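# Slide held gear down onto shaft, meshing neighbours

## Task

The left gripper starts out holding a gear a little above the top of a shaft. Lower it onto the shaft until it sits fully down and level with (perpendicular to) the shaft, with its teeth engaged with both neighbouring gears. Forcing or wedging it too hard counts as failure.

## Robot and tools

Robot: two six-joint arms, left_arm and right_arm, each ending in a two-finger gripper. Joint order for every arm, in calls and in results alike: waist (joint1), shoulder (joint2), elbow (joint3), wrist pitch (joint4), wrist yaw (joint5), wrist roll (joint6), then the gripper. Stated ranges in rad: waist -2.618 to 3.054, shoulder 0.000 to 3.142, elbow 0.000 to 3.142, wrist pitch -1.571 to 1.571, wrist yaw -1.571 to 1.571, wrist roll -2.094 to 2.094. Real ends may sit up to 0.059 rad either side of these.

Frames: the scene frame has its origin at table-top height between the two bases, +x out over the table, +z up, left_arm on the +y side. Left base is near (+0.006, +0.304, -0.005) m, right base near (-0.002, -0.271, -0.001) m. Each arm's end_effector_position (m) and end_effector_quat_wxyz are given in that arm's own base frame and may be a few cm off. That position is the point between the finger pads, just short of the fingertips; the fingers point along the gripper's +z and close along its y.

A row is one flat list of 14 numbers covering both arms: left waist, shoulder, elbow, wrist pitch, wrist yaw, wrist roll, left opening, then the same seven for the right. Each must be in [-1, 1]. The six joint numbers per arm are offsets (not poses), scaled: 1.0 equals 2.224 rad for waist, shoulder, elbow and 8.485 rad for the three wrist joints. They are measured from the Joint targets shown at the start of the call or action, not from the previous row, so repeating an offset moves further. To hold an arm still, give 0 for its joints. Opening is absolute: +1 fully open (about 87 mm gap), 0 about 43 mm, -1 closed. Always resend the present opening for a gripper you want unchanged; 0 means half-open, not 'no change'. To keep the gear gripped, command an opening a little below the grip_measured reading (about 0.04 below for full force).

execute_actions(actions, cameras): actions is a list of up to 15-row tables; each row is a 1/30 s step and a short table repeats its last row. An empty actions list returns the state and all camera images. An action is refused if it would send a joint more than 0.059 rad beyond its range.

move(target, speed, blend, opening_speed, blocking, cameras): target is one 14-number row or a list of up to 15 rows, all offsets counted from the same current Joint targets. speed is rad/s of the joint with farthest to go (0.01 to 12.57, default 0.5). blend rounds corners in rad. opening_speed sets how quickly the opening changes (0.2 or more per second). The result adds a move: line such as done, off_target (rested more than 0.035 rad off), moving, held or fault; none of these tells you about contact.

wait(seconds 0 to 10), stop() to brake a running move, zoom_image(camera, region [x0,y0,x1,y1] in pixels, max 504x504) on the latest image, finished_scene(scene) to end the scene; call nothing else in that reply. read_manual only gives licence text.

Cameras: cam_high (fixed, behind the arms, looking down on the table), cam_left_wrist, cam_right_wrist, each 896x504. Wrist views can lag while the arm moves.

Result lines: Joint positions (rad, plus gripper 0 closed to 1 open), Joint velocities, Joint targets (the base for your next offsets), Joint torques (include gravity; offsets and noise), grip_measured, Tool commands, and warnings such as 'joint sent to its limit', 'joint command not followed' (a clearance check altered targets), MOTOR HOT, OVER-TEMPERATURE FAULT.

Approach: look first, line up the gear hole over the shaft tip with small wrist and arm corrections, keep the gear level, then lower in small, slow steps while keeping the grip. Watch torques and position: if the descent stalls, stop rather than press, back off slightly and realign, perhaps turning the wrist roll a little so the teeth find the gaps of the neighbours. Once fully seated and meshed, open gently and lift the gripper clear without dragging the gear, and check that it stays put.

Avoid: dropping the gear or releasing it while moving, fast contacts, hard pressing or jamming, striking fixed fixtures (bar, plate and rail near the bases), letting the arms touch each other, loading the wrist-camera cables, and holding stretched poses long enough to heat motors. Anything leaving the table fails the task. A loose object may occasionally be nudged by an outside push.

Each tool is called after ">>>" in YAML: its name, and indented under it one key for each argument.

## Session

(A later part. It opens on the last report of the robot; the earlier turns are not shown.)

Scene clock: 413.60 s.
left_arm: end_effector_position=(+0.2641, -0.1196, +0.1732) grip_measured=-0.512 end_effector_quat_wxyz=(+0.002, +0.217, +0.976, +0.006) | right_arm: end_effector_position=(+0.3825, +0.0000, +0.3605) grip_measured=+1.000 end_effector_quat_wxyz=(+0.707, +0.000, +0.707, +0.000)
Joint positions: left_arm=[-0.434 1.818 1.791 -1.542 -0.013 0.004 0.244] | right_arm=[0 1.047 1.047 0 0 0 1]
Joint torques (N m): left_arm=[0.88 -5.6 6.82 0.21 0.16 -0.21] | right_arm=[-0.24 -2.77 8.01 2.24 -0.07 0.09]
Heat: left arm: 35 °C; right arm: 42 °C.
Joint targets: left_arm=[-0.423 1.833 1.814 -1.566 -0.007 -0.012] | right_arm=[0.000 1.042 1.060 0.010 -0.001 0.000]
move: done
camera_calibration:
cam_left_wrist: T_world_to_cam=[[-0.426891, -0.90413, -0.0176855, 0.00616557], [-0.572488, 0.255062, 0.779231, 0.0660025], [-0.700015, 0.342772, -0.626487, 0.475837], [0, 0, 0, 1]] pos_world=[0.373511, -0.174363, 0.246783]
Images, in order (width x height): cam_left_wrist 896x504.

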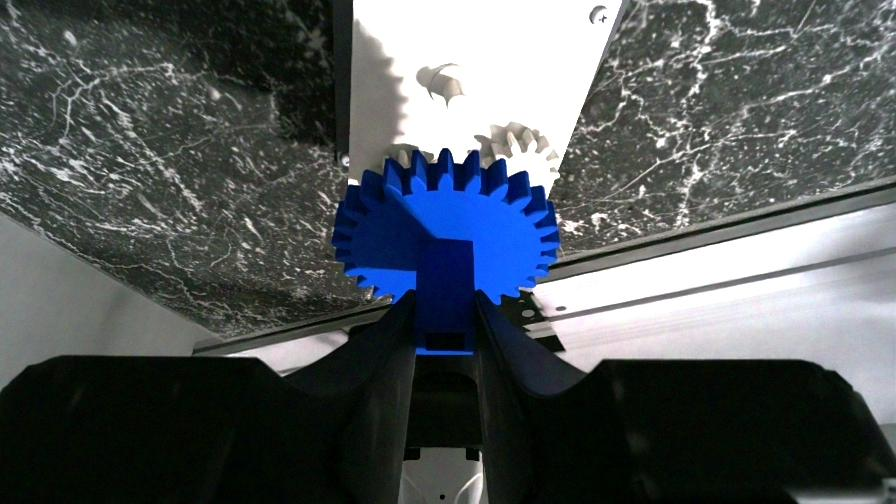

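>>> zoom_image:
  camera: "cam_left_wrist"
  region: [412, 55, 482, 125]

>>> zoom_image:
  camera: "cam_left_wrist"
  region: [320, 0, 640, 210]

Scaled by 7.200 from the camera's 896x504 image, which has a finer 1280x720 frame.

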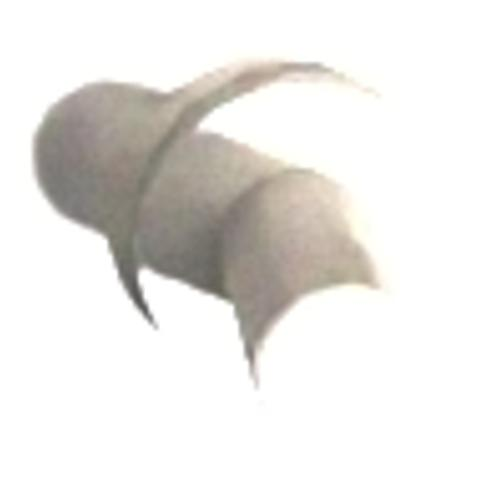

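Scaled by 1.575 from the camera's 896x504 image, which has a finer 1280x720 frame.

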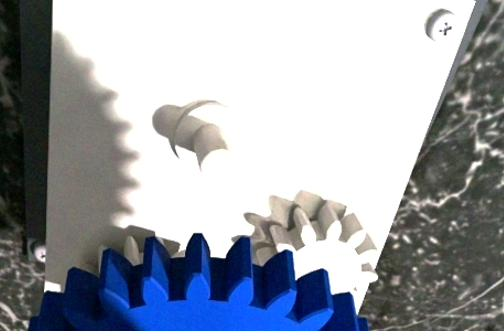

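>>> move:
  target: [-0.1048,0.0346,-0.0742,0.0059,-0.0127,0.1765,-1,0,0,0,0,0,0,1]
  speed: 0.7
  cameras: ["cam_left_wrist","cam_high"]

>>> zoom_image:
  camera: "cam_left_wrist"
  region: [320, 60, 720, 370]

Scene clock: 529.10 s.
left_arm: end_effector_position=(+0.2781, -0.1390, +0.1244) grip_measured=-0.512 end_effector_quat_wxyz=(-0.108, +0.870, +0.481, +0.007) | right_arm: end_effector_position=(+0.3825, +0.0000, +0.3605) grip_measured=+1.000 end_effector_quat_wxyz=(+0.707, +0.000, +0.707, +0.000)
Joint positions: left_arm=[-0.653 1.895 1.655 -1.523 -0.098 1.469 0.244] | right_arm=[0 1.047 1.047 0 0 0 1]
Joint torques (N m): left_arm=[-0.46 -5.97 4.45 0.1 -0.07 0.15] | right_arm=[-0.24 -2.76 8.02 2.24 -0.06 0.09]
Heat: left arm: 36 °C; right arm: 43 °C.
Joint targets: left_arm=[-0.656 1.910 1.649 -1.516 -0.115 1.486] | right_arm=[0.000 1.042 1.060 0.010 -0.001 0.000]
move: done
camera_calibration:
cam_left_wrist: T_world_to_cam=[[-0.837357, 0.517414, 0.176397, 0.281403], [0.406015, 0.372587, 0.834464, -0.145703], [0.366041, 0.770364, -0.522066, 0.21165], [0, 0, 0, 1]] pos_world=[0.217319, -0.254362, 0.18244]
Images, in order (width x height): cam_high 896x504, cam_left_wrist 896x504.

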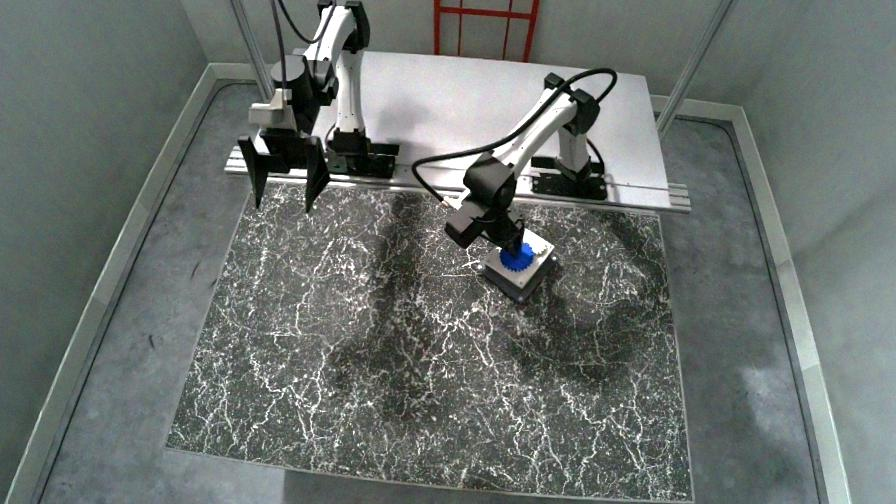

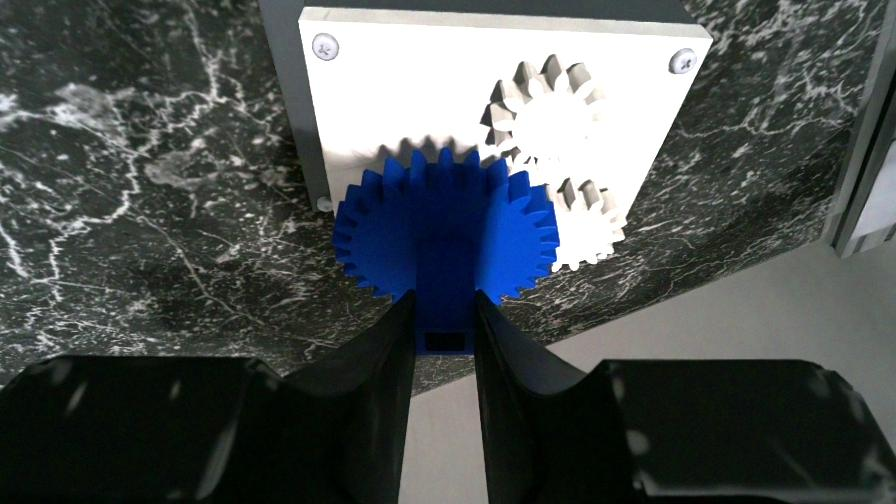

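Scaled by 1.260 from the camera's 896x504 image, which has a finer 1280x720 frame.

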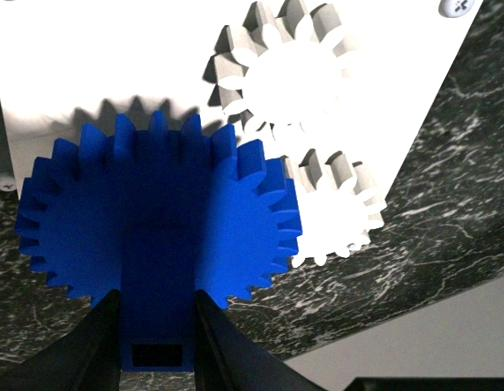

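>>> move:
  target: [0.0101,-0.0252,0,0,-0.0008,0.001,-1,0,0,0,0,0,0,1]
  speed: 0.1

>>> move:
  target: [0.0006,-0.0014,-0.0088,0.002,0,0,-1,0,0,0,0,0,0,1]
  speed: 0.1

>>> move:
  target: [0.0006,-0.0014,-0.0088,0.002,0,0,-1,0,0,0,0,0,0,1]
  speed: 0.1

Scene clock: 553.10 s.
left_arm: end_effector_position=(+0.2804, -0.1359, +0.1247) grip_measured=-0.512 end_effector_quat_wxyz=(-0.109, +0.870, +0.481, +0.009) | right_arm: end_effector_position=(+0.3825, +0.0000, +0.3605) grip_measured=+1.000 end_effector_quat_wxyz=(+0.707, +0.000, +0.707, +0.000)
Joint positions: left_arm=[-0.644 1.895 1.655 -1.523 -0.105 1.478 0.244] | right_arm=[0 1.047 1.047 0 0 0 1]
Joint torques (N m): left_arm=[0.84 -10.37 4.44 0.1 -0.08 0.14] | right_arm=[-0.24 -2.77 8.02 2.24 -0.07 0.09]
Heat: left arm: 34 °C; right arm: 43 °C.
Joint targets: left_arm=[-0.634 1.854 1.649 -1.516 -0.122 1.494] | right_arm=[0.000 1.042 1.060 0.010 -0.001 0.000]
move: off_target (left_arm); left_arm: the shoulder is farthest, 0.041 rad from its target

Scene clock: 553.93 s.
left_arm: end_effector_position=(+0.2800, -0.1355, +0.1200) grip_measured=-0.512 end_effector_quat_wxyz=(-0.110, +0.870, +0.481, +0.008) | right_arm: end_effector_position=(+0.3825, +0.0000, +0.3605) grip_measured=+1.000 end_effector_quat_wxyz=(+0.707, +0.000, +0.707, +0.000)
Joint positions: left_arm=[-0.644 1.895 1.636 -1.506 -0.105 1.478 0.244] | right_arm=[0 1.047 1.047 0 0 0 1]
Joint torques (N m): left_arm=[0.88 -10.58 4.3 0.07 -0.1 0.19] | right_arm=[-0.24 -2.77 8.02 2.24 -0.07 0.09]
Heat: left arm: 34 °C; right arm: 43 °C.
Joint targets: left_arm=[-0.633 1.850 1.630 -1.498 -0.122 1.494] | right_arm=[0.000 1.042 1.060 0.010 -0.001 0.000]
move: off_target (left_arm); left_arm: the shoulder is farthest, 0.044 rad from its target

Scene clock: 554.70 s.
left_arm: end_effector_position=(+0.2802, -0.1355, +0.1167) grip_measured=-0.512 end_effector_quat_wxyz=(-0.107, +0.870, +0.481, +0.010) | right_arm: end_effector_position=(+0.3825, +0.0000, +0.3605) grip_measured=+1.000 end_effector_quat_wxyz=(+0.707, +0.000, +0.707, +0.000)
Joint positions: left_arm=[-0.644 1.89 1.617 -1.486 -0.106 1.479 0.244] | right_arm=[0 1.047 1.047 0 0 0 1]
Joint torques (N m): left_arm=[0.99 -10.41 4.31 0.09 -0.07 0.14] | right_arm=[-0.24 -2.76 8.02 2.24 -0.07 0.1]
Heat: left arm: 34 °C; right arm: 43 °C.
Joint targets: left_arm=[-0.631 1.847 1.610 -1.481 -0.122 1.494] | right_arm=[0.000 1.042 1.060 0.010 -0.001 0.000]
move: off_target (left_arm); left_arm: the shoulder is farthest, 0.043 rad from its target

>>> move:
  target: [0.0006,-0.0014,-0.0088,0.002,0,0,-1,0,0,0,0,0,0,1]
  speed: 0.1

>>> move:
  target: [0.0006,-0.0014,-0.0088,0.002,0,0,-1,0,0,0,0,0,0,1]
  speed: 0.1
  cameras: ["cam_left_wrist"]

>>> zoom_image:
  camera: "cam_left_wrist"
  region: [320, 60, 720, 370]

Scene clock: 560.37 s.
left_arm: end_effector_position=(+0.2798, -0.1350, +0.1131) grip_measured=-0.512 end_effector_quat_wxyz=(-0.107, +0.870, +0.481, +0.010) | right_arm: end_effector_position=(+0.3825, +0.0000, +0.3605) grip_measured=+1.000 end_effector_quat_wxyz=(+0.707, +0.000, +0.707, +0.000)
Joint positions: left_arm=[-0.643 1.888 1.6 -1.471 -0.106 1.479 0.244] | right_arm=[0 1.047 1.047 0 0 0 1]
Joint torques (N m): left_arm=[1.13 -10.41 4.1 0.1 -0.08 0.13] | right_arm=[-0.24 -2.76 8.02 2.24 -0.07 0.1]
Heat: left arm: 35 °C; right arm: 43 °C.
Joint targets: left_arm=[-0.630 1.844 1.591 -1.465 -0.122 1.494] | right_arm=[0.000 1.042 1.060 0.010 -0.001 0.000]
move: off_target (left_arm); left_arm: the shoulder is farthest, 0.044 rad from its target

Scene clock: 561.07 s.
left_arm: end_effector_position=(+0.2795, -0.1346, +0.1127) grip_measured=-0.512 end_effector_quat_wxyz=(-0.102, +0.870, +0.481, +0.012) | right_arm: end_effector_position=(+0.3825, +0.0000, +0.3605) grip_measured=+1.000 end_effector_quat_wxyz=(+0.707, +0.000, +0.707, +0.000)
Joint positions: left_arm=[-0.643 1.875 1.584 -1.456 -0.106 1.479 0.244] | right_arm=[0 1.047 1.047 0 0 0 1]
Joint torques (N m): left_arm=[1.13 -9.62 3.88 0.12 -0.06 0.13] | right_arm=[-0.25 -2.76 8.02 2.24 -0.07 0.09]
Heat: left arm: 35 °C; right arm: 43 °C.
Joint targets: left_arm=[-0.629 1.841 1.571 -1.448 -0.122 1.494] | right_arm=[0.000 1.042 1.060 0.010 -0.001 0.000]
move: done
camera_calibration:
cam_left_wrist: T_world_to_cam=[[-0.839124, 0.51953, 0.161118, 0.284879], [0.393739, 0.375792, 0.838898, -0.134807], [0.375286, 0.767378, -0.519896, 0.198383], [0, 0, 0, 1]] pos_world=[0.217678, -0.249579, 0.170328]
Images, in order (width x height): cam_left_wrist 896x504.

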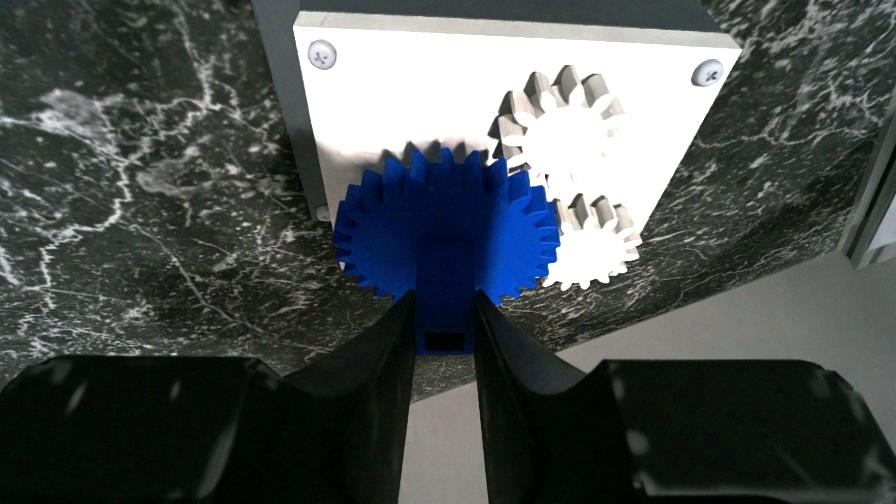

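Scaled by 1.260 from the camera's 896x504 image, which has a finer 1280x720 frame.

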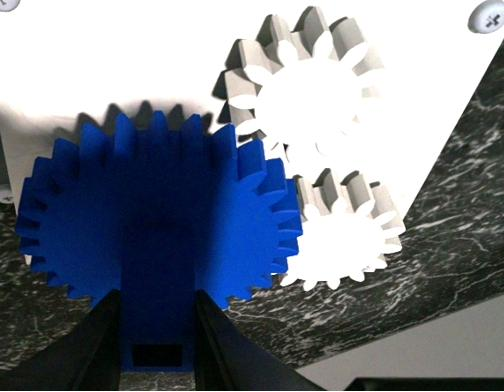

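>>> move:
  target: [0,-0.003,-0.003,0,0,0.0047,-1,0,0,0,0,0,0,1]
  speed: 0.1

>>> move:
  target: [0,-0.003,-0.003,0,0,0.0047,-1,0,0,0,0,0,0,1]
  speed: 0.1

>>> move:
  target: [0,-0.003,-0.003,0,0,0.0047,-1,0,0,0,0,0,0,1]
  speed: 0.1

>>> move:
  target: [0,-0.003,-0.003,0,0,0.0047,-1,0,0,0,0,0,0,1]
  speed: 0.1
  cameras: ["cam_left_wrist"]

Scene clock: 578.13 s.
left_arm: end_effector_position=(+0.2797, -0.1346, +0.1128) grip_measured=-0.512 end_effector_quat_wxyz=(-0.101, +0.879, +0.465, +0.011) | right_arm: end_effector_position=(+0.3825, +0.0000, +0.3605) grip_measured=+1.000 end_effector_quat_wxyz=(+0.707, +0.000, +0.707, +0.000)
Joint positions: left_arm=[-0.643 1.869 1.577 -1.454 -0.106 1.516 0.244] | right_arm=[0 1.047 1.047 0 0 0 1]
Joint torques (N m): left_arm=[1.07 -9.59 3.86 0.13 -0.07 0.15] | right_arm=[-0.24 -2.77 8.02 2.24 -0.07 0.09]
Heat: left arm: 40 °C; right arm: 43 °C.
Joint targets: left_arm=[-0.629 1.834 1.564 -1.448 -0.122 1.534] | right_arm=[0.000 1.042 1.060 0.010 -0.001 0.000]
move: done

Scene clock: 579.07 s.
left_arm: end_effector_position=(+0.2798, -0.1346, +0.1124) grip_measured=-0.512 end_effector_quat_wxyz=(-0.102, +0.888, +0.447, +0.009) | right_arm: end_effector_position=(+0.3825, +0.0000, +0.3605) grip_measured=+1.000 end_effector_quat_wxyz=(+0.707, +0.000, +0.707, +0.000)
Joint positions: left_arm=[-0.643 1.863 1.569 -1.453 -0.106 1.557 0.244] | right_arm=[0 1.047 1.047 0 0 0 1]
Joint torques (N m): left_arm=[1.09 -9.58 3.97 0.11 -0.08 0.13] | right_arm=[-0.24 -2.76 8.02 2.24 -0.07 0.09]
Heat: left arm: 40 °C; right arm: 43 °C.
Joint targets: left_arm=[-0.629 1.828 1.558 -1.448 -0.122 1.574] | right_arm=[0.000 1.042 1.060 0.010 -0.001 0.000]
move: off_target (left_arm); left_arm: the shoulder is farthest, 0.036 rad from its target

Scene clock: 579.97 s.
left_arm: end_effector_position=(+0.2798, -0.1346, +0.1125) grip_measured=-0.512 end_effector_quat_wxyz=(-0.102, +0.897, +0.430, +0.007) | right_arm: end_effector_position=(+0.3825, +0.0000, +0.3605) grip_measured=+1.000 end_effector_quat_wxyz=(+0.707, +0.000, +0.707, +0.000)
Joint positions: left_arm=[-0.643 1.857 1.562 -1.452 -0.106 1.597 0.244] | right_arm=[0 1.047 1.047 0 0 0 1]
Joint torques (N m): left_arm=[1.21 -9.72 3.97 0.1 -0.08 0.17] | right_arm=[-0.24 -2.76 8.02 2.24 -0.07 0.09]
Heat: left arm: 40 °C; right arm: 43 °C.
Joint targets: left_arm=[-0.629 1.821 1.551 -1.448 -0.122 1.614] | right_arm=[0.000 1.042 1.060 0.010 -0.001 0.000]
move: done

Scene clock: 580.87 s.
left_arm: end_effector_position=(+0.2798, -0.1347, +0.1125) grip_measured=-0.512 end_effector_quat_wxyz=(-0.102, +0.906, +0.412, +0.005) | right_arm: end_effector_position=(+0.3825, +0.0000, +0.3605) grip_measured=+1.000 end_effector_quat_wxyz=(+0.707, +0.000, +0.707, +0.000)
Joint positions: left_arm=[-0.643 1.851 1.555 -1.451 -0.106 1.636 0.244] | right_arm=[0 1.047 1.047 0 0 0 1]
Joint torques (N m): left_arm=[1.25 -9.55 4.03 0.09 -0.07 0.17] | right_arm=[-0.24 -2.77 8.02 2.24 -0.07 0.09]
Heat: left arm: 40 °C; right arm: 43 °C.
Joint targets: left_arm=[-0.629 1.814 1.544 -1.448 -0.122 1.653] | right_arm=[0.000 1.042 1.060 0.010 -0.001 0.000]
move: off_target (left_arm); left_arm: the shoulder is farthest, 0.036 rad from its target
camera_calibration:
cam_left_wrist: T_world_to_cam=[[-0.744525, 0.643697, 0.177022, 0.27368], [0.471613, 0.319455, 0.821906, -0.162111], [0.472508, 0.695415, -0.541418, 0.163847], [0, 0, 0, 1]] pos_world=[0.202796, -0.238321, 0.173503]
Images, in order (width x height): cam_left_wrist 896x504.

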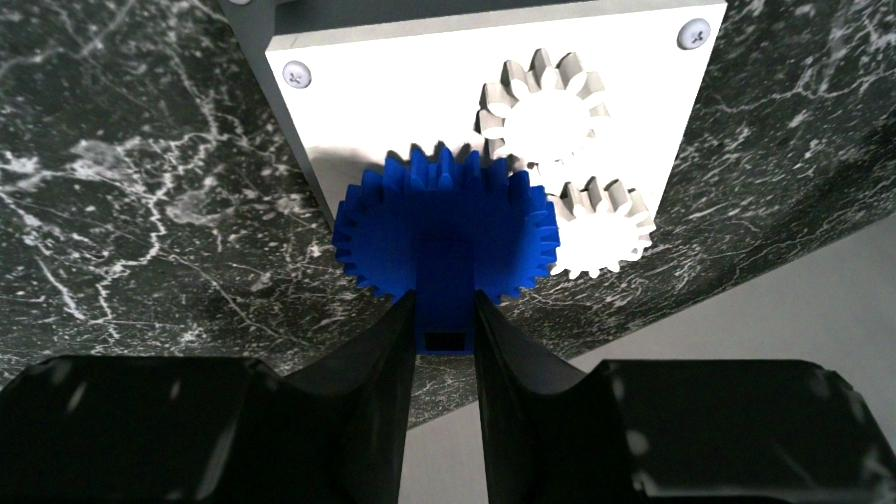

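>>> move:
  target: [0,0,-0.007,0.0016,0,0,-1,0,0,0,0,0,0,1]
  speed: 0.1

>>> move:
  target: [0,-0.003,-0.003,0,0,0.0047,-1,0,0,0,0,0,0,1]
  speed: 0.1

>>> move:
  target: [0,-0.003,-0.003,0,0,0.0047,-1,0,0,0,0,0,0,1]
  speed: 0.1

>>> zoom_image:
  camera: "cam_left_wrist"
  region: [440, 90, 600, 250]

Scene clock: 589.97 s.
left_arm: end_effector_position=(+0.2796, -0.1345, +0.1124) grip_measured=-0.512 end_effector_quat_wxyz=(-0.099, +0.906, +0.411, +0.006) | right_arm: end_effector_position=(+0.3825, +0.0000, +0.3605) grip_measured=+1.000 end_effector_quat_wxyz=(+0.707, +0.000, +0.707, +0.000)
Joint positions: left_arm=[-0.643 1.842 1.545 -1.443 -0.106 1.639 0.244] | right_arm=[0 1.047 1.047 0 0 0 1]
Joint torques (N m): left_arm=[1.2 -8.84 3.49 0.13 -0.06 0.14] | right_arm=[-0.24 -2.76 8.01 2.24 -0.07 0.09]
Heat: left arm: 40 °C; right arm: 43 °C.
Joint targets: left_arm=[-0.629 1.814 1.529 -1.434 -0.122 1.654] | right_arm=[0.000 1.042 1.060 0.010 -0.001 0.000]
move: done

Scene clock: 590.87 s.
left_arm: end_effector_position=(+0.2794, -0.1345, +0.1123) grip_measured=-0.512 end_effector_quat_wxyz=(-0.099, +0.914, +0.394, +0.004) | right_arm: end_effector_position=(+0.3825, +0.0000, +0.3605) grip_measured=+1.000 end_effector_quat_wxyz=(+0.707, +0.000, +0.707, +0.000)
Joint positions: left_arm=[-0.643 1.836 1.538 -1.441 -0.106 1.676 0.244] | right_arm=[0 1.047 1.047 0 0 0 1]
Joint torques (N m): left_arm=[1.22 -8.91 3.59 0.14 -0.07 0.17] | right_arm=[-0.24 -2.76 8.02 2.24 -0.06 0.09]
Heat: left arm: 40 °C; right arm: 43 °C.
Joint targets: left_arm=[-0.629 1.808 1.522 -1.434 -0.122 1.693] | right_arm=[0.000 1.042 1.060 0.010 -0.001 0.000]
move: done

Scene clock: 591.77 s.
left_arm: end_effector_position=(+0.2793, -0.1346, +0.1124) grip_measured=-0.512 end_effector_quat_wxyz=(-0.099, +0.921, +0.376, +0.003) | right_arm: end_effector_position=(+0.3825, +0.0000, +0.3605) grip_measured=+1.000 end_effector_quat_wxyz=(+0.707, +0.000, +0.707, +0.000)
Joint positions: left_arm=[-0.643 1.829 1.531 -1.441 -0.106 1.716 0.244] | right_arm=[0 1.047 1.047 0 0 0 1]
Joint torques (N m): left_arm=[1.1 -8.83 3.59 0.13 -0.08 0.19] | right_arm=[-0.23 -2.76 8.02 2.24 -0.06 0.1]
Heat: left arm: 40 °C; right arm: 43 °C.
Joint targets: left_arm=[-0.629 1.801 1.515 -1.434 -0.122 1.733] | right_arm=[0.000 1.042 1.060 0.010 -0.001 0.000]
move: done

Scaled by 3.150 from the camera's 896x504 image, which has a finer 1280x720 frame.
This view is cut from an older image: the scene may have changed since it was taken.

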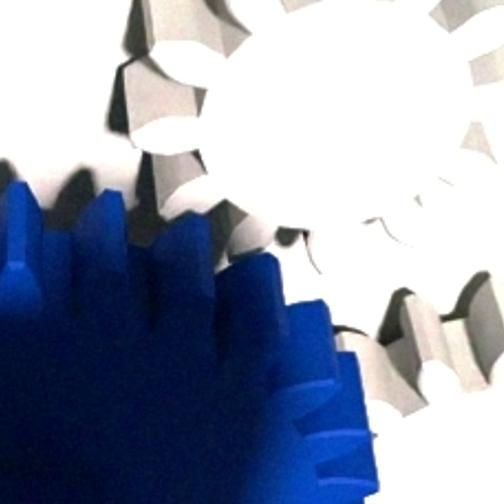

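>>> move:
  target: [0.0036,0,0,0,0,0,-1,0,0,0,0,0,0,1]
  speed: 0.05

>>> move:
  target: [-0.0036,-0.0036,-0.0036,0,0,0,-1,0,0,0,0,0,0,1]
  speed: 0.05

Scene clock: 598.13 s.
left_arm: end_effector_position=(+0.2794, -0.1344, +0.1124) grip_measured=-0.512 end_effector_quat_wxyz=(-0.099, +0.921, +0.376, +0.002) | right_arm: end_effector_position=(+0.3825, +0.0000, +0.3605) grip_measured=+1.000 end_effector_quat_wxyz=(+0.707, +0.000, +0.707, +0.000)
Joint positions: left_arm=[-0.642 1.829 1.531 -1.441 -0.106 1.716 0.244] | right_arm=[0 1.047 1.047 0 0 0 1]
Joint torques (N m): left_arm=[1.87 -8.79 3.64 0.11 -0.05 0.17] | right_arm=[-0.24 -2.76 8.02 2.24 -0.06 0.09]
Heat: left arm: 40 °C; right arm: 43 °C.
Joint targets: left_arm=[-0.621 1.801 1.515 -1.434 -0.122 1.733] | right_arm=[0.000 1.042 1.060 0.010 -0.001 0.000]
move: done

Scene clock: 598.83 s.
left_arm: end_effector_position=(+0.2792, -0.1343, +0.1126) grip_measured=-0.512 end_effector_quat_wxyz=(-0.097, +0.922, +0.375, +0.004) | right_arm: end_effector_position=(+0.3825, +0.0000, +0.3605) grip_measured=+1.000 end_effector_quat_wxyz=(+0.707, +0.000, +0.707, +0.000)
Joint positions: left_arm=[-0.642 1.822 1.524 -1.435 -0.106 1.719 0.244] | right_arm=[0 1.047 1.047 0 0 0 1]
Joint torques (N m): left_arm=[1.09 -8.83 3.62 0.11 -0.09 0.14] | right_arm=[-0.24 -2.77 8.02 2.24 -0.06 0.09]
Heat: left arm: 40 °C; right arm: 43 °C.
Joint targets: left_arm=[-0.629 1.793 1.507 -1.434 -0.122 1.733] | right_arm=[0.000 1.042 1.060 0.010 -0.001 0.000]
move: done

>>> move:
  target: [0,0.031,0.0315,-0.0062,0,0,-1,0,0,0,0,0,0,1]
  speed: 0.1

>>> move:
  target: [0,0,-0.0132,0.003,0,0,-1,0,0,0,0,0,0,1]
  speed: 0.1

>>> move:
  target: [0,0,-0.0066,0.0015,0,0,-1,0,0,0,0,0,0,1]
  speed: 0.1

Scene clock: 617.83 s.
left_arm: end_effector_position=(+0.2803, -0.1351, +0.1132) grip_measured=-0.512 end_effector_quat_wxyz=(-0.106, +0.921, +0.374, -0.002) | right_arm: end_effector_position=(+0.3825, +0.0000, +0.3605) grip_measured=+1.000 end_effector_quat_wxyz=(+0.707, +0.000, +0.707, +0.000)
Joint positions: left_arm=[-0.642 1.848 1.555 -1.462 -0.106 1.719 0.244] | right_arm=[0 1.047 1.047 0 0 0 1]
Joint torques (N m): left_arm=[1.13 -5.64 6.5 -0.17 -0.06 0.13] | right_arm=[-0.25 -2.77 8.02 2.24 -0.06 0.09]
Heat: left arm: 39 °C; right arm: 43 °C.
Joint targets: left_arm=[-0.629 1.862 1.577 -1.487 -0.122 1.733] | right_arm=[0.000 1.042 1.060 0.010 -0.001 0.000]
move: done

Scene clock: 618.53 s.
left_arm: end_effector_position=(+0.2803, -0.1351, +0.1132) grip_measured=-0.512 end_effector_quat_wxyz=(-0.106, +0.921, +0.374, -0.002) | right_arm: end_effector_position=(+0.3825, +0.0000, +0.3605) grip_measured=+1.000 end_effector_quat_wxyz=(+0.707, +0.000, +0.707, +0.000)
Joint positions: left_arm=[-0.642 1.848 1.555 -1.462 -0.106 1.719 0.244] | right_arm=[0 1.047 1.047 0 0 0 1]
Joint torques (N m): left_arm=[1.11 -5.65 4.31 0.05 -0.06 0.15] | right_arm=[-0.24 -2.76 8.02 2.24 -0.07 0.09]
Heat: left arm: 39 °C; right arm: 43 °C.
Joint targets: left_arm=[-0.629 1.862 1.548 -1.461 -0.122 1.733] | right_arm=[0.000 1.042 1.060 0.010 -0.001 0.000]
move: done

Scene clock: 619.23 s.
left_arm: end_effector_position=(+0.2798, -0.1348, +0.1117) grip_measured=-0.512 end_effector_quat_wxyz=(-0.107, +0.921, +0.374, -0.002) | right_arm: end_effector_position=(+0.3825, +0.0000, +0.3605) grip_measured=+1.000 end_effector_quat_wxyz=(+0.707, +0.000, +0.707, +0.000)
Joint positions: left_arm=[-0.642 1.848 1.549 -1.459 -0.106 1.719 0.244] | right_arm=[0 1.047 1.047 0 0 0 1]
Joint torques (N m): left_arm=[1.1 -5.55 3.58 0.14 -0.07 0.15] | right_arm=[-0.24 -2.76 8.01 2.24 -0.07 0.09]
Heat: left arm: 39 °C; right arm: 43 °C.
Joint targets: left_arm=[-0.629 1.862 1.533 -1.448 -0.122 1.733] | right_arm=[0.000 1.042 1.060 0.010 -0.001 0.000]
move: done

>>> move:
  target: [0,0,-0.0066,0.0015,0,-0.0038,-1,0,0,0,0,0,0,1]
  speed: 0.1

>>> move:
  target: [0,0.003,0.003,0,0,-0.0047,-1,0,0,0,0,0,0,1]
  speed: 0.1

>>> move:
  target: [0,0.003,0.003,0,0,-0.0047,-1,0,0,0,0,0,0,1]
  speed: 0.1

>>> move:
  target: [0,0.003,0.003,0,0,-0.0047,-1,0,0,0,0,0,0,1]
  speed: 0.1
  cameras: ["cam_left_wrist"]

>>> zoom_image:
  camera: "cam_left_wrist"
  region: [440, 90, 640, 290]

Scene clock: 628.77 s.
left_arm: end_effector_position=(+0.2801, -0.1350, +0.1110) grip_measured=-0.512 end_effector_quat_wxyz=(-0.106, +0.921, +0.375, -0.002) | right_arm: end_effector_position=(+0.3825, +0.0000, +0.3605) grip_measured=+1.000 end_effector_quat_wxyz=(+0.707, +0.000, +0.707, +0.000)
Joint positions: left_arm=[-0.642 1.848 1.547 -1.454 -0.106 1.717 0.244] | right_arm=[0 1.047 1.047 0 0 0 1]
Joint torques (N m): left_arm=[1.05 -5.59 2.63 0.21 -0.09 -0.19] | right_arm=[-0.24 -2.77 8.02 2.24 -0.07 0.09]
Heat: left arm: 39 °C; right arm: 43 °C.
Joint targets: left_arm=[-0.629 1.862 1.519 -1.436 -0.121 1.701] | right_arm=[0.000 1.042 1.060 0.010 -0.001 0.000]
move: done

Scene clock: 629.60 s.
left_arm: end_effector_position=(+0.2800, -0.1346, +0.1111) grip_measured=-0.512 end_effector_quat_wxyz=(-0.104, +0.915, +0.389, +0.001) | right_arm: end_effector_position=(+0.3825, +0.0000, +0.3605) grip_measured=+1.000 end_effector_quat_wxyz=(+0.707, +0.000, +0.707, +0.000)
Joint positions: left_arm=[-0.642 1.848 1.547 -1.45 -0.107 1.686 0.244] | right_arm=[0 1.047 1.047 0 0 0 1]
Joint torques (N m): left_arm=[1.13 -5.03 3.15 0.19 -0.07 -0.29] | right_arm=[-0.24 -2.76 8.02 2.24 -0.06 0.09]
Heat: left arm: 39 °C; right arm: 43 °C.
Joint targets: left_arm=[-0.629 1.869 1.525 -1.436 -0.122 1.661] | right_arm=[0.000 1.042 1.060 0.010 -0.001 0.000]
move: done

Scene clock: 630.53 s.
left_arm: end_effector_position=(+0.2798, -0.1343, +0.1112) grip_measured=-0.512 end_effector_quat_wxyz=(-0.102, +0.908, +0.407, +0.004) | right_arm: end_effector_position=(+0.3825, +0.0000, +0.3605) grip_measured=+1.000 end_effector_quat_wxyz=(+0.707, +0.000, +0.707, +0.000)
Joint positions: left_arm=[-0.642 1.848 1.547 -1.445 -0.107 1.648 0.244] | right_arm=[0 1.047 1.047 0 0 0 1]
Joint torques (N m): left_arm=[1.09 -4.59 3.74 0.15 -0.07 -0.29] | right_arm=[-0.25 -2.76 8.02 2.23 -0.07 0.09]
Heat: left arm: 39 °C; right arm: 43 °C.
Joint targets: left_arm=[-0.629 1.875 1.532 -1.436 -0.122 1.621] | right_arm=[0.000 1.042 1.060 0.010 -0.001 0.000]
move: done

Scene clock: 631.50 s.
left_arm: end_effector_position=(+0.2798, -0.1341, +0.1117) grip_measured=-0.512 end_effector_quat_wxyz=(-0.099, +0.899, +0.426, +0.008) | right_arm: end_effector_position=(+0.3825, +0.0000, +0.3605) grip_measured=+1.000 end_effector_quat_wxyz=(+0.707, +0.000, +0.707, +0.000)
Joint positions: left_arm=[-0.642 1.848 1.548 -1.44 -0.107 1.605 0.244] | right_arm=[0 1.047 1.047 0 0 0 1]
Joint torques (N m): left_arm=[1.11 -4.05 4.04 0.08 -0.07 -0.25] | right_arm=[-0.24 -2.77 8.02 2.24 -0.07 0.09]
Heat: left arm: 39 °C; right arm: 43 °C.
Joint targets: left_arm=[-0.629 1.882 1.539 -1.436 -0.122 1.581] | right_arm=[0.000 1.042 1.060 0.010 -0.001 0.000]
move: done
camera_calibration:
cam_left_wrist: T_world_to_cam=[[-0.766383, 0.620308, 0.166958, 0.277491], [0.451401, 0.335108, 0.827007, -0.154473], [0.45705, 0.709169, -0.536829, 0.168731], [0, 0, 0, 1]] pos_world=[0.205275, -0.240024, 0.172001]
Images, in order (width x height): cam_left_wrist 896x504.

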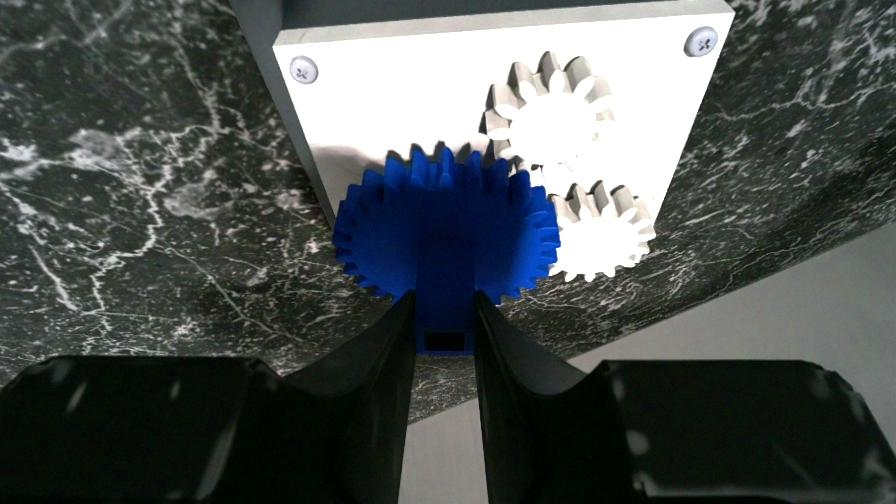

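Scaled by 2.520 from the camera's 896x504 image, which has a finer 1280x720 frame.

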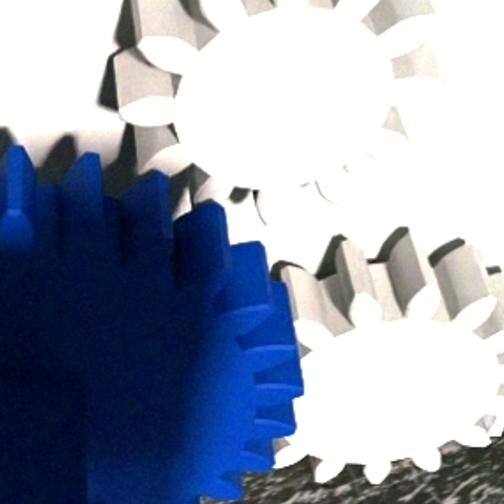

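>>> move:
  target: [0,0.0135,0.0045,-0.0024,0,0,-1,0,0,0,0,0,0,1]
  speed: 0.1

>>> move:
  target: [0,0,-0.0066,0.0012,0,0,-1,0,0,0,0,0,0,1]
  speed: 0.1

>>> move:
  target: [0,0,-0.0066,0.0012,0,0,-1,0,0,0,0,0,0,1]
  speed: 0.1

Scene clock: 648.30 s.
left_arm: end_effector_position=(+0.2808, -0.1349, +0.1107) grip_measured=-0.512 end_effector_quat_wxyz=(-0.105, +0.898, +0.428, +0.005) | right_arm: end_effector_position=(+0.3825, +0.0000, +0.3605) grip_measured=+1.000 end_effector_quat_wxyz=(+0.707, +0.000, +0.707, +0.000)
Joint positions: left_arm=[-0.642 1.867 1.567 -1.453 -0.107 1.6 0.244] | right_arm=[0 1.047 1.047 0 0 0 1]
Joint torques (N m): left_arm=[0.96 -3.34 3.36 0.03 -0.07 -0.21] | right_arm=[-0.24 -2.77 8.02 2.24 -0.07 0.09]
Heat: left arm: 37 °C; right arm: 43 °C.
Joint targets: left_arm=[-0.629 1.912 1.549 -1.456 -0.122 1.581] | right_arm=[0.000 1.042 1.060 0.010 -0.001 0.000]
move: off_target (left_arm); left_arm: the shoulder is farthest, 0.045 rad from its target

Scene clock: 649.00 s.
left_arm: end_effector_position=(+0.2808, -0.1349, +0.1107) grip_measured=-0.512 end_effector_quat_wxyz=(-0.105, +0.898, +0.428, +0.005) | right_arm: end_effector_position=(+0.3825, +0.0000, +0.3605) grip_measured=+1.000 end_effector_quat_wxyz=(+0.707, +0.000, +0.707, +0.000)
Joint positions: left_arm=[-0.642 1.867 1.567 -1.453 -0.107 1.6 0.244] | right_arm=[0 1.047 1.047 0 0 0 1]
Joint torques (N m): left_arm=[1.09 -3.36 2.25 0.12 -0.07 -0.19] | right_arm=[-0.24 -2.76 8.02 2.24 -0.06 0.09]
Heat: left arm: 37 °C; right arm: 43 °C.
Joint targets: left_arm=[-0.629 1.912 1.534 -1.446 -0.122 1.581] | right_arm=[0.000 1.042 1.060 0.010 -0.001 0.000]
move: off_target (left_arm); left_arm: the shoulder is farthest, 0.045 rad from its target

Scene clock: 649.70 s.
left_arm: end_effector_position=(+0.2801, -0.1348, +0.1100) grip_measured=-0.512 end_effector_quat_wxyz=(-0.107, +0.898, +0.427, +0.006) | right_arm: end_effector_position=(+0.3825, +0.0000, +0.3605) grip_measured=+1.000 end_effector_quat_wxyz=(+0.707, +0.000, +0.707, +0.000)
Joint positions: left_arm=[-0.645 1.867 1.563 -1.453 -0.109 1.6 0.244] | right_arm=[0 1.047 1.047 0 0 0 1]
Joint torques (N m): left_arm=[1.43 -3.3 1.52 0.19 -0.04 -0.22] | right_arm=[-0.25 -2.76 8.02 2.24 -0.06 0.09]
Heat: left arm: 37 °C; right arm: 43 °C.
Joint targets: left_arm=[-0.629 1.912 1.519 -1.436 -0.122 1.581] | right_arm=[0.000 1.042 1.060 0.010 -0.001 0.000]
move: off_target (left_arm); left_arm: the shoulder is farthest, 0.045 rad from its target

>>> move:
  target: [-0.0025,-0.0135,0,0,0,0,-1,0,0,0,0,0,0,1]
  speed: 0.1

>>> move:
  target: [0,0,0,0,0,0.006,-1,0,0,0,0,0,0,1]
  speed: 0.2

>>> move:
  target: [0,0,0,0,0,-0.006,-1,0,0,0,0,0,0,1]
  speed: 0.2
  cameras: ["cam_left_wrist"]

>>> zoom_image:
  camera: "cam_left_wrist"
  region: [440, 90, 640, 290]

Scene clock: 658.43 s.
left_arm: end_effector_position=(+0.2797, -0.1351, +0.1099) grip_measured=-0.512 end_effector_quat_wxyz=(-0.109, +0.899, +0.424, +0.008) | right_arm: end_effector_position=(+0.3825, +0.0000, +0.3605) grip_measured=+1.000 end_effector_quat_wxyz=(+0.707, +0.000, +0.707, +0.000)
Joint positions: left_arm=[-0.649 1.867 1.561 -1.453 -0.114 1.6 0.244] | right_arm=[0 1.047 1.047 0 0 0 1]
Joint torques (N m): left_arm=[1.29 -5.61 1.59 0.24 0.02 -0.2] | right_arm=[-0.24 -2.77 8.01 2.24 -0.06 0.09]
Heat: left arm: 36 °C; right arm: 43 °C.
Joint targets: left_arm=[-0.634 1.882 1.519 -1.436 -0.121 1.581] | right_arm=[0.000 1.042 1.060 0.010 -0.001 0.000]
move: off_target (left_arm); left_arm: the elbow is farthest, 0.042 rad from its target

Scene clock: 659.27 s.
left_arm: end_effector_position=(+0.2803, -0.1356, +0.1098) grip_measured=-0.512 end_effector_quat_wxyz=(-0.109, +0.903, +0.416, +0.007) | right_arm: end_effector_position=(+0.3825, +0.0000, +0.3605) grip_measured=+1.000 end_effector_quat_wxyz=(+0.707, +0.000, +0.707, +0.000)
Joint positions: left_arm=[-0.649 1.867 1.561 -1.453 -0.114 1.619 0.244] | right_arm=[0 1.047 1.047 0 0 0 1]
Joint torques (N m): left_arm=[1.25 -5.72 1.57 0.22 0.03 0.17] | right_arm=[-0.25 -2.76 8.02 2.24 -0.06 0.1]
Heat: left arm: 36 °C; right arm: 43 °C.
Joint targets: left_arm=[-0.634 1.882 1.519 -1.436 -0.122 1.632] | right_arm=[0.000 1.042 1.060 0.010 -0.001 0.000]
move: off_target (left_arm); left_arm: the elbow is farthest, 0.042 rad from its target

Scene clock: 660.03 s.
left_arm: end_effector_position=(+0.2799, -0.1352, +0.1099) grip_measured=-0.512 end_effector_quat_wxyz=(-0.109, +0.900, +0.421, +0.007) | right_arm: end_effector_position=(+0.3825, +0.0000, +0.3605) grip_measured=+1.000 end_effector_quat_wxyz=(+0.707, +0.000, +0.707, +0.000)
Joint positions: left_arm=[-0.649 1.867 1.561 -1.453 -0.114 1.607 0.244] | right_arm=[0 1.047 1.047 0 0 0 1]
Joint torques (N m): left_arm=[1.16 -5.63 1.48 0.18 0.03 -0.28] | right_arm=[-0.24 -2.76 8.02 2.24 -0.06 0.1]
Heat: left arm: 36 °C; right arm: 43 °C.
Joint targets: left_arm=[-0.634 1.882 1.519 -1.436 -0.122 1.581] | right_arm=[0.000 1.042 1.060 0.010 -0.001 0.000]
move: off_target (left_arm); left_arm: the elbow is farthest, 0.042 rad from its target
camera_calibration:
cam_left_wrist: T_world_to_cam=[[-0.758176, 0.625002, 0.185852, 0.274888], [0.463609, 0.316276, 0.827669, -0.158718], [0.458514, 0.713682, -0.52955, 0.167801], [0, 0, 0, 1]] pos_world=[0.205058, -0.241363, 0.169136]
Images, in order (width x height): cam_left_wrist 896x504.

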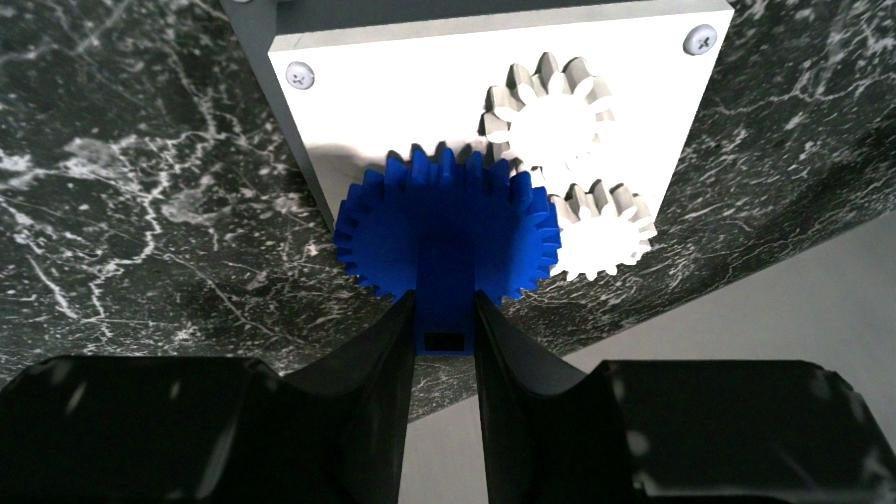

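Scaled by 2.520 from the camera's 896x504 image, which has a finer 1280x720 frame.

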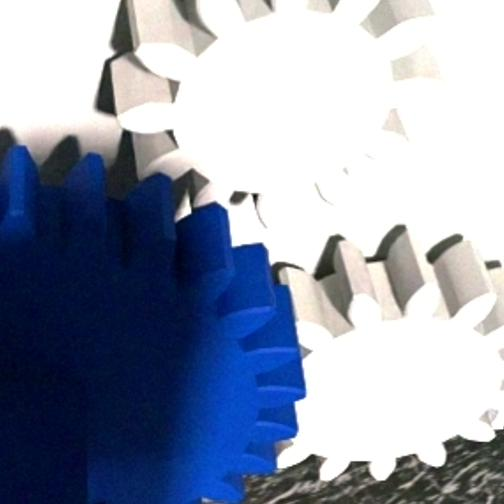

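>>> move:
  target: [0,0,0,0,0,0,-0.49,0,0,0,0,0,0,1]
  opening_speed: 0.3

>>> move:
  target: [0,0,0,0,0,0,-0.46,0,0,0,0,0,0,1]
  opening_speed: 0.2
  cameras: ["cam_left_wrist"]

Scene clock: 687.20 s.
left_arm: end_effector_position=(+0.2808, -0.1358, +0.1073) grip_measured=-0.488 end_effector_quat_wxyz=(-0.107, +0.900, +0.422, +0.009) | right_arm: end_effector_position=(+0.3825, +0.0000, +0.3605) grip_measured=+1.000 end_effector_quat_wxyz=(+0.707, +0.000, +0.707, +0.000)
Joint positions: left_arm=[-0.649 1.867 1.552 -1.438 -0.115 1.605 0.256] | right_arm=[0 1.047 1.047 0 0 0 1]
Joint torques (N m): left_arm=[1.17 -5.63 2.32 0.07 0.03 -0.24] | right_arm=[-0.24 -2.76 8.03 2.24 -0.07 0.09]
Heat: left arm: 35 °C; right arm: 43 °C.
Joint targets: left_arm=[-0.634 1.882 1.519 -1.436 -0.122 1.581] | right_arm=[0.000 1.042 1.060 0.010 -0.001 0.000]
move: done

Scene clock: 687.70 s.
left_arm: end_effector_position=(+0.2820, -0.1361, +0.1050) grip_measured=-0.459 end_effector_quat_wxyz=(-0.105, +0.900, +0.424, +0.012) | right_arm: end_effector_position=(+0.3825, +0.0000, +0.3605) grip_measured=+1.000 end_effector_quat_wxyz=(+0.707, +0.000, +0.707, +0.000)
Joint positions: left_arm=[-0.649 1.867 1.543 -1.423 -0.117 1.602 0.27] | right_arm=[0 1.047 1.047 0 0 0 1]
Joint torques (N m): left_arm=[1.21 -5.7 2.96 -0.07 0.05 -0.22] | right_arm=[-0.25 -2.77 8.02 2.24 -0.07 0.09]
Heat: left arm: 35 °C; right arm: 43 °C.
Joint targets: left_arm=[-0.634 1.882 1.519 -1.436 -0.122 1.582] | right_arm=[0.000 1.042 1.060 0.010 -0.001 0.000]
move: done
camera_calibration:
cam_left_wrist: T_world_to_cam=[[-0.762941, 0.622457, 0.17455, 0.280042], [0.452599, 0.321511, 0.831736, -0.151928], [0.461601, 0.713567, -0.527018, 0.163838], [0, 0, 0, 1]] pos_world=[0.20679, -0.242377, 0.163828]
Images, in order (width x height): cam_left_wrist 896x504.

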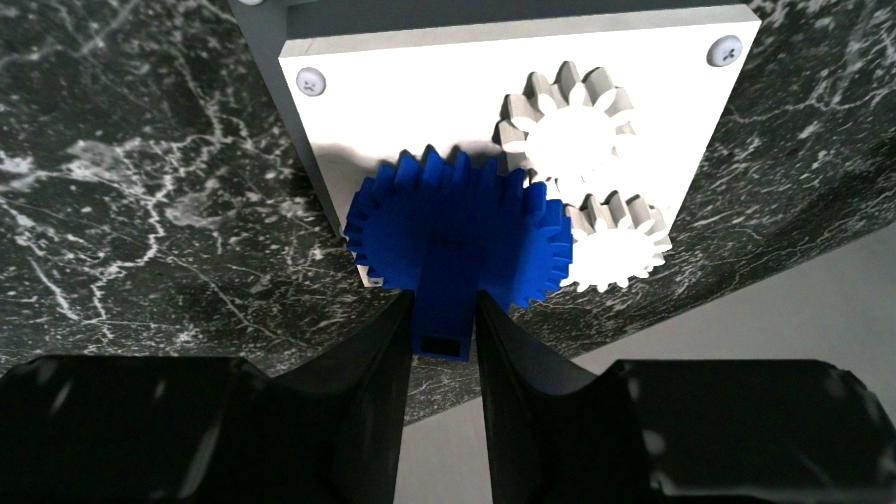

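>>> move:
  target: [0,0,0,0,0,0,0.0,0,0,0,0,0,0,1]
  opening_speed: 0.5
  cameras: ["cam_left_wrist"]

>>> zoom_image:
  camera: "cam_left_wrist"
  region: [320, 60, 720, 370]

Scene clock: 693.43 s.
left_arm: end_effector_position=(+0.2797, -0.1328, +0.1016) grip_measured=+0.000 end_effector_quat_wxyz=(-0.110, +0.897, +0.428, +0.009) | right_arm: end_effector_position=(+0.3825, +0.0000, +0.3605) grip_measured=+1.000 end_effector_quat_wxyz=(+0.707, +0.000, +0.707, +0.000)
Joint positions: left_arm=[-0.645 1.867 1.527 -1.419 -0.117 1.595 0.5] | right_arm=[0 1.047 1.047 0 0 0 1]
Joint torques (N m): left_arm=[0.87 -5.65 4.25 -0.15 0.07 -0.14] | right_arm=[-0.24 -2.76 8.02 2.24 -0.07 0.09]
Heat: left arm: 35 °C; right arm: 43 °C.
Joint targets: left_arm=[-0.634 1.882 1.519 -1.436 -0.122 1.582] | right_arm=[0.000 1.042 1.060 0.010 -0.001 0.000]
move: done
camera_calibration:
cam_left_wrist: T_world_to_cam=[[-0.768237, 0.61273, 0.185402, 0.276018], [0.45578, 0.320152, 0.830522, -0.150054], [0.449529, 0.72254, -0.525223, 0.165063], [0, 0, 0, 1]] pos_world=[0.206238, -0.240349, 0.160144]
Images, in order (width x height): cam_left_wrist 896x504.

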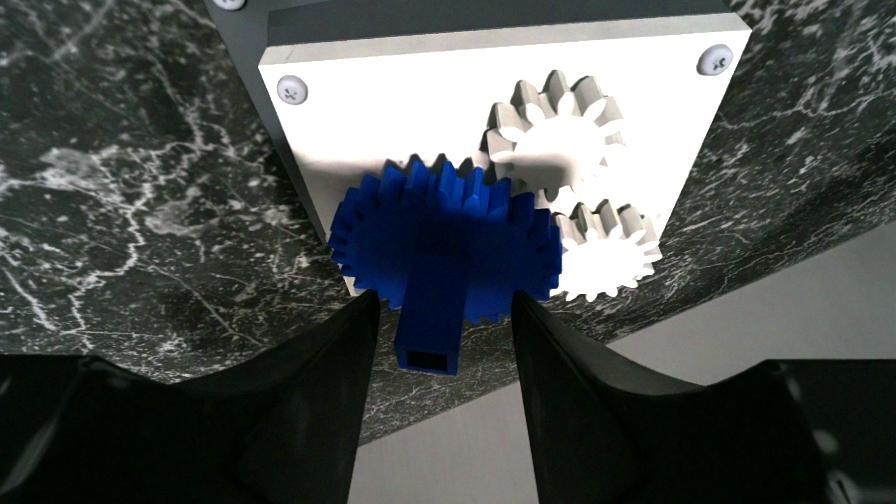

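Scaled by 1.260 from the camera's 896x504 image, which has a finer 1280x720 frame.

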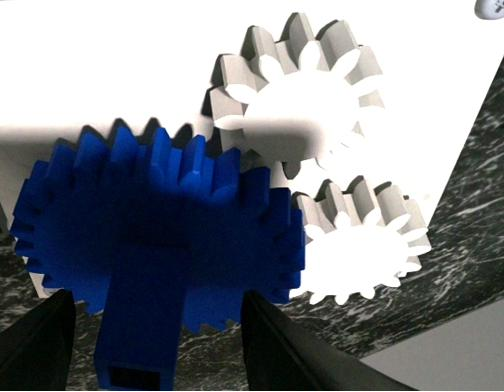

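>>> move:
  target: [0,0,0,0,0,0,-0.56,0,0,0,0,0,0,1]
  opening_speed: 0.5
  cameras: ["cam_left_wrist"]

>>> zoom_image:
  camera: "cam_left_wrist"
  region: [320, 60, 720, 370]

Scene clock: 702.40 s.
left_arm: end_effector_position=(+0.2816, -0.1342, +0.1012) grip_measured=-0.473 end_effector_quat_wxyz=(-0.106, +0.897, +0.429, +0.011) | right_arm: end_effector_position=(+0.3825, +0.0000, +0.3605) grip_measured=+1.000 end_effector_quat_wxyz=(+0.707, +0.000, +0.707, +0.000)
Joint positions: left_arm=[-0.645 1.867 1.527 -1.409 -0.118 1.595 0.263] | right_arm=[0 1.047 1.047 0 0 0 1]
Joint torques (N m): left_arm=[0.8 -5.65 4.29 -0.19 0.08 -0.16] | right_arm=[-0.23 -2.77 8.02 2.24 -0.07 0.09]
Heat: left arm: 34 °C; right arm: 43 °C.
Joint targets: left_arm=[-0.634 1.882 1.519 -1.436 -0.122 1.581] | right_arm=[0.000 1.042 1.060 0.010 -0.001 0.000]
move: done
camera_calibration:
cam_left_wrist: T_world_to_cam=[[-0.769857, 0.613456, 0.176047, 0.279821], [0.44914, 0.324788, 0.832338, -0.147829], [0.453424, 0.71985, -0.525568, 0.163539], [0, 0, 0, 1]] pos_world=[0.207665, -0.241368, 0.159733]
Images, in order (width x height): cam_left_wrist 896x504.

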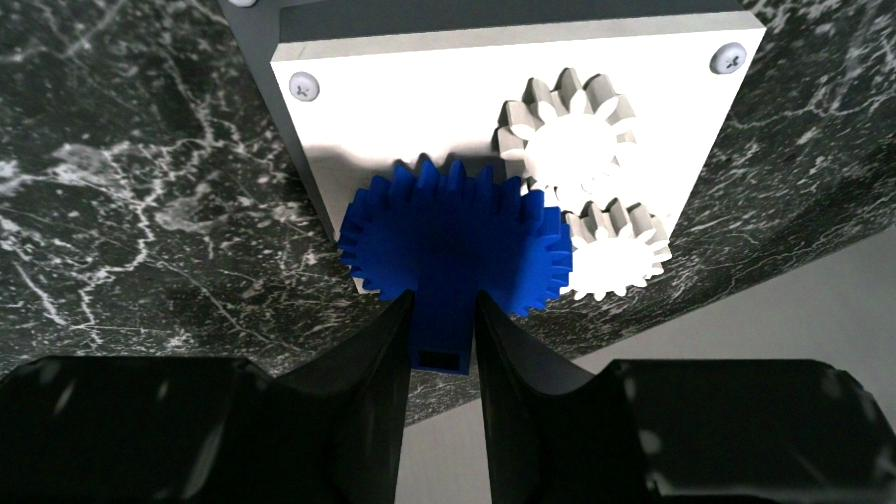

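Scaled by 1.260 from the camera's 896x504 image, which has a finer 1280x720 frame.

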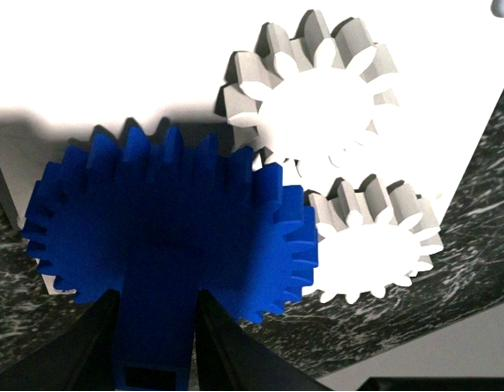

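>>> move:
  target: [0,0.0112,0.0022,0.002,0,-0.0177,-0.56,0,0,0,0,0,0,1]
  speed: 0.1

>>> move:
  target: [0,0.0112,0.0067,0.002,0,-0.0177,-0.56,0,0,0,0,0,0,1]
  speed: 0.1
  cameras: ["cam_left_wrist"]

>>> zoom_image:
  camera: "cam_left_wrist"
  region: [320, 60, 720, 370]

Scene clock: 709.70 s.
left_arm: end_effector_position=(+0.2792, -0.1323, +0.0957) grip_measured=-0.507 end_effector_quat_wxyz=(-0.109, +0.864, +0.491, +0.018) | right_arm: end_effector_position=(+0.3825, +0.0000, +0.3605) grip_measured=+1.000 end_effector_quat_wxyz=(+0.707, +0.000, +0.707, +0.000)
Joint positions: left_arm=[-0.645 1.888 1.527 -1.396 -0.12 1.452 0.246] | right_arm=[0 1.047 1.047 0 0 0 1]
Joint torques (N m): left_arm=[0.8 -5.59 4.72 -0.17 0.09 -0.21] | right_arm=[-0.24 -2.77 8.02 2.24 -0.07 0.09]
Heat: left arm: 34 °C; right arm: 43 °C.
Joint targets: left_arm=[-0.634 1.907 1.524 -1.419 -0.122 1.431] | right_arm=[0.000 1.042 1.060 0.010 -0.001 0.000]
move: done

Scene clock: 711.70 s.
left_arm: end_effector_position=(+0.2788, -0.1317, +0.0952) grip_measured=-0.507 end_effector_quat_wxyz=(-0.105, +0.825, +0.555, +0.032) | right_arm: end_effector_position=(+0.3825, +0.0000, +0.3605) grip_measured=+1.000 end_effector_quat_wxyz=(+0.707, +0.000, +0.707, +0.000)
Joint positions: left_arm=[-0.645 1.901 1.539 -1.387 -0.128 1.301 0.246] | right_arm=[0 1.047 1.047 0 0 0 1]
Joint torques (N m): left_arm=[0.84 -4.75 4.96 -0.09 0.17 -0.22] | right_arm=[-0.24 -2.76 8.02 2.24 -0.07 0.1]
Heat: left arm: 34 °C; right arm: 43 °C.
Joint targets: left_arm=[-0.634 1.932 1.539 -1.402 -0.122 1.281] | right_arm=[0.000 1.042 1.060 0.010 -0.001 0.000]
move: done
camera_calibration:
cam_left_wrist: T_world_to_cam=[[-0.920673, 0.366791, 0.133511, 0.290779], [0.28766, 0.406374, 0.867244, -0.0900434], [0.263842, 0.836854, -0.479648, 0.223744], [0, 0, 0, 1]] pos_world=[0.234581, -0.257305, 0.146586]
Images, in order (width x height): cam_left_wrist 896x504.

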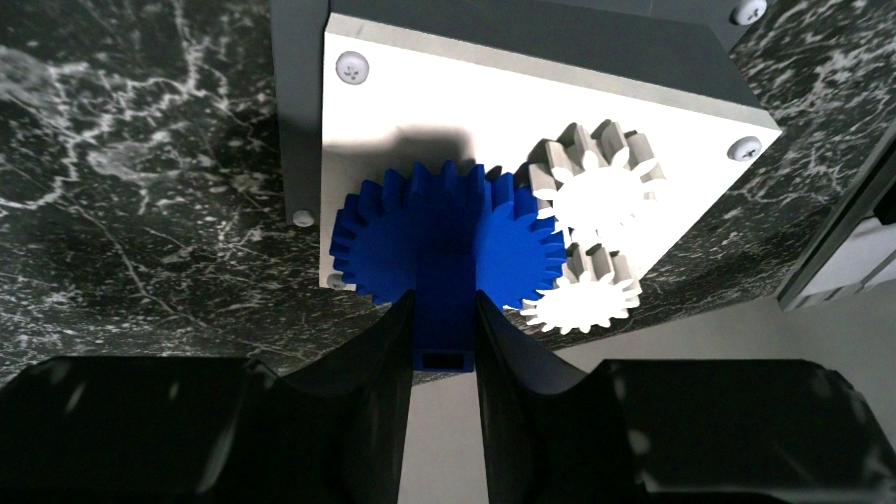

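Scaled by 1.260 from the camera's 896x504 image, which has a finer 1280x720 frame.

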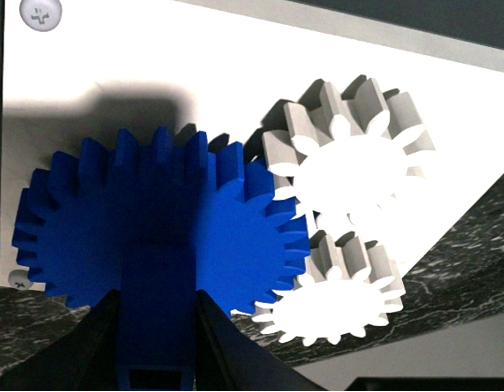

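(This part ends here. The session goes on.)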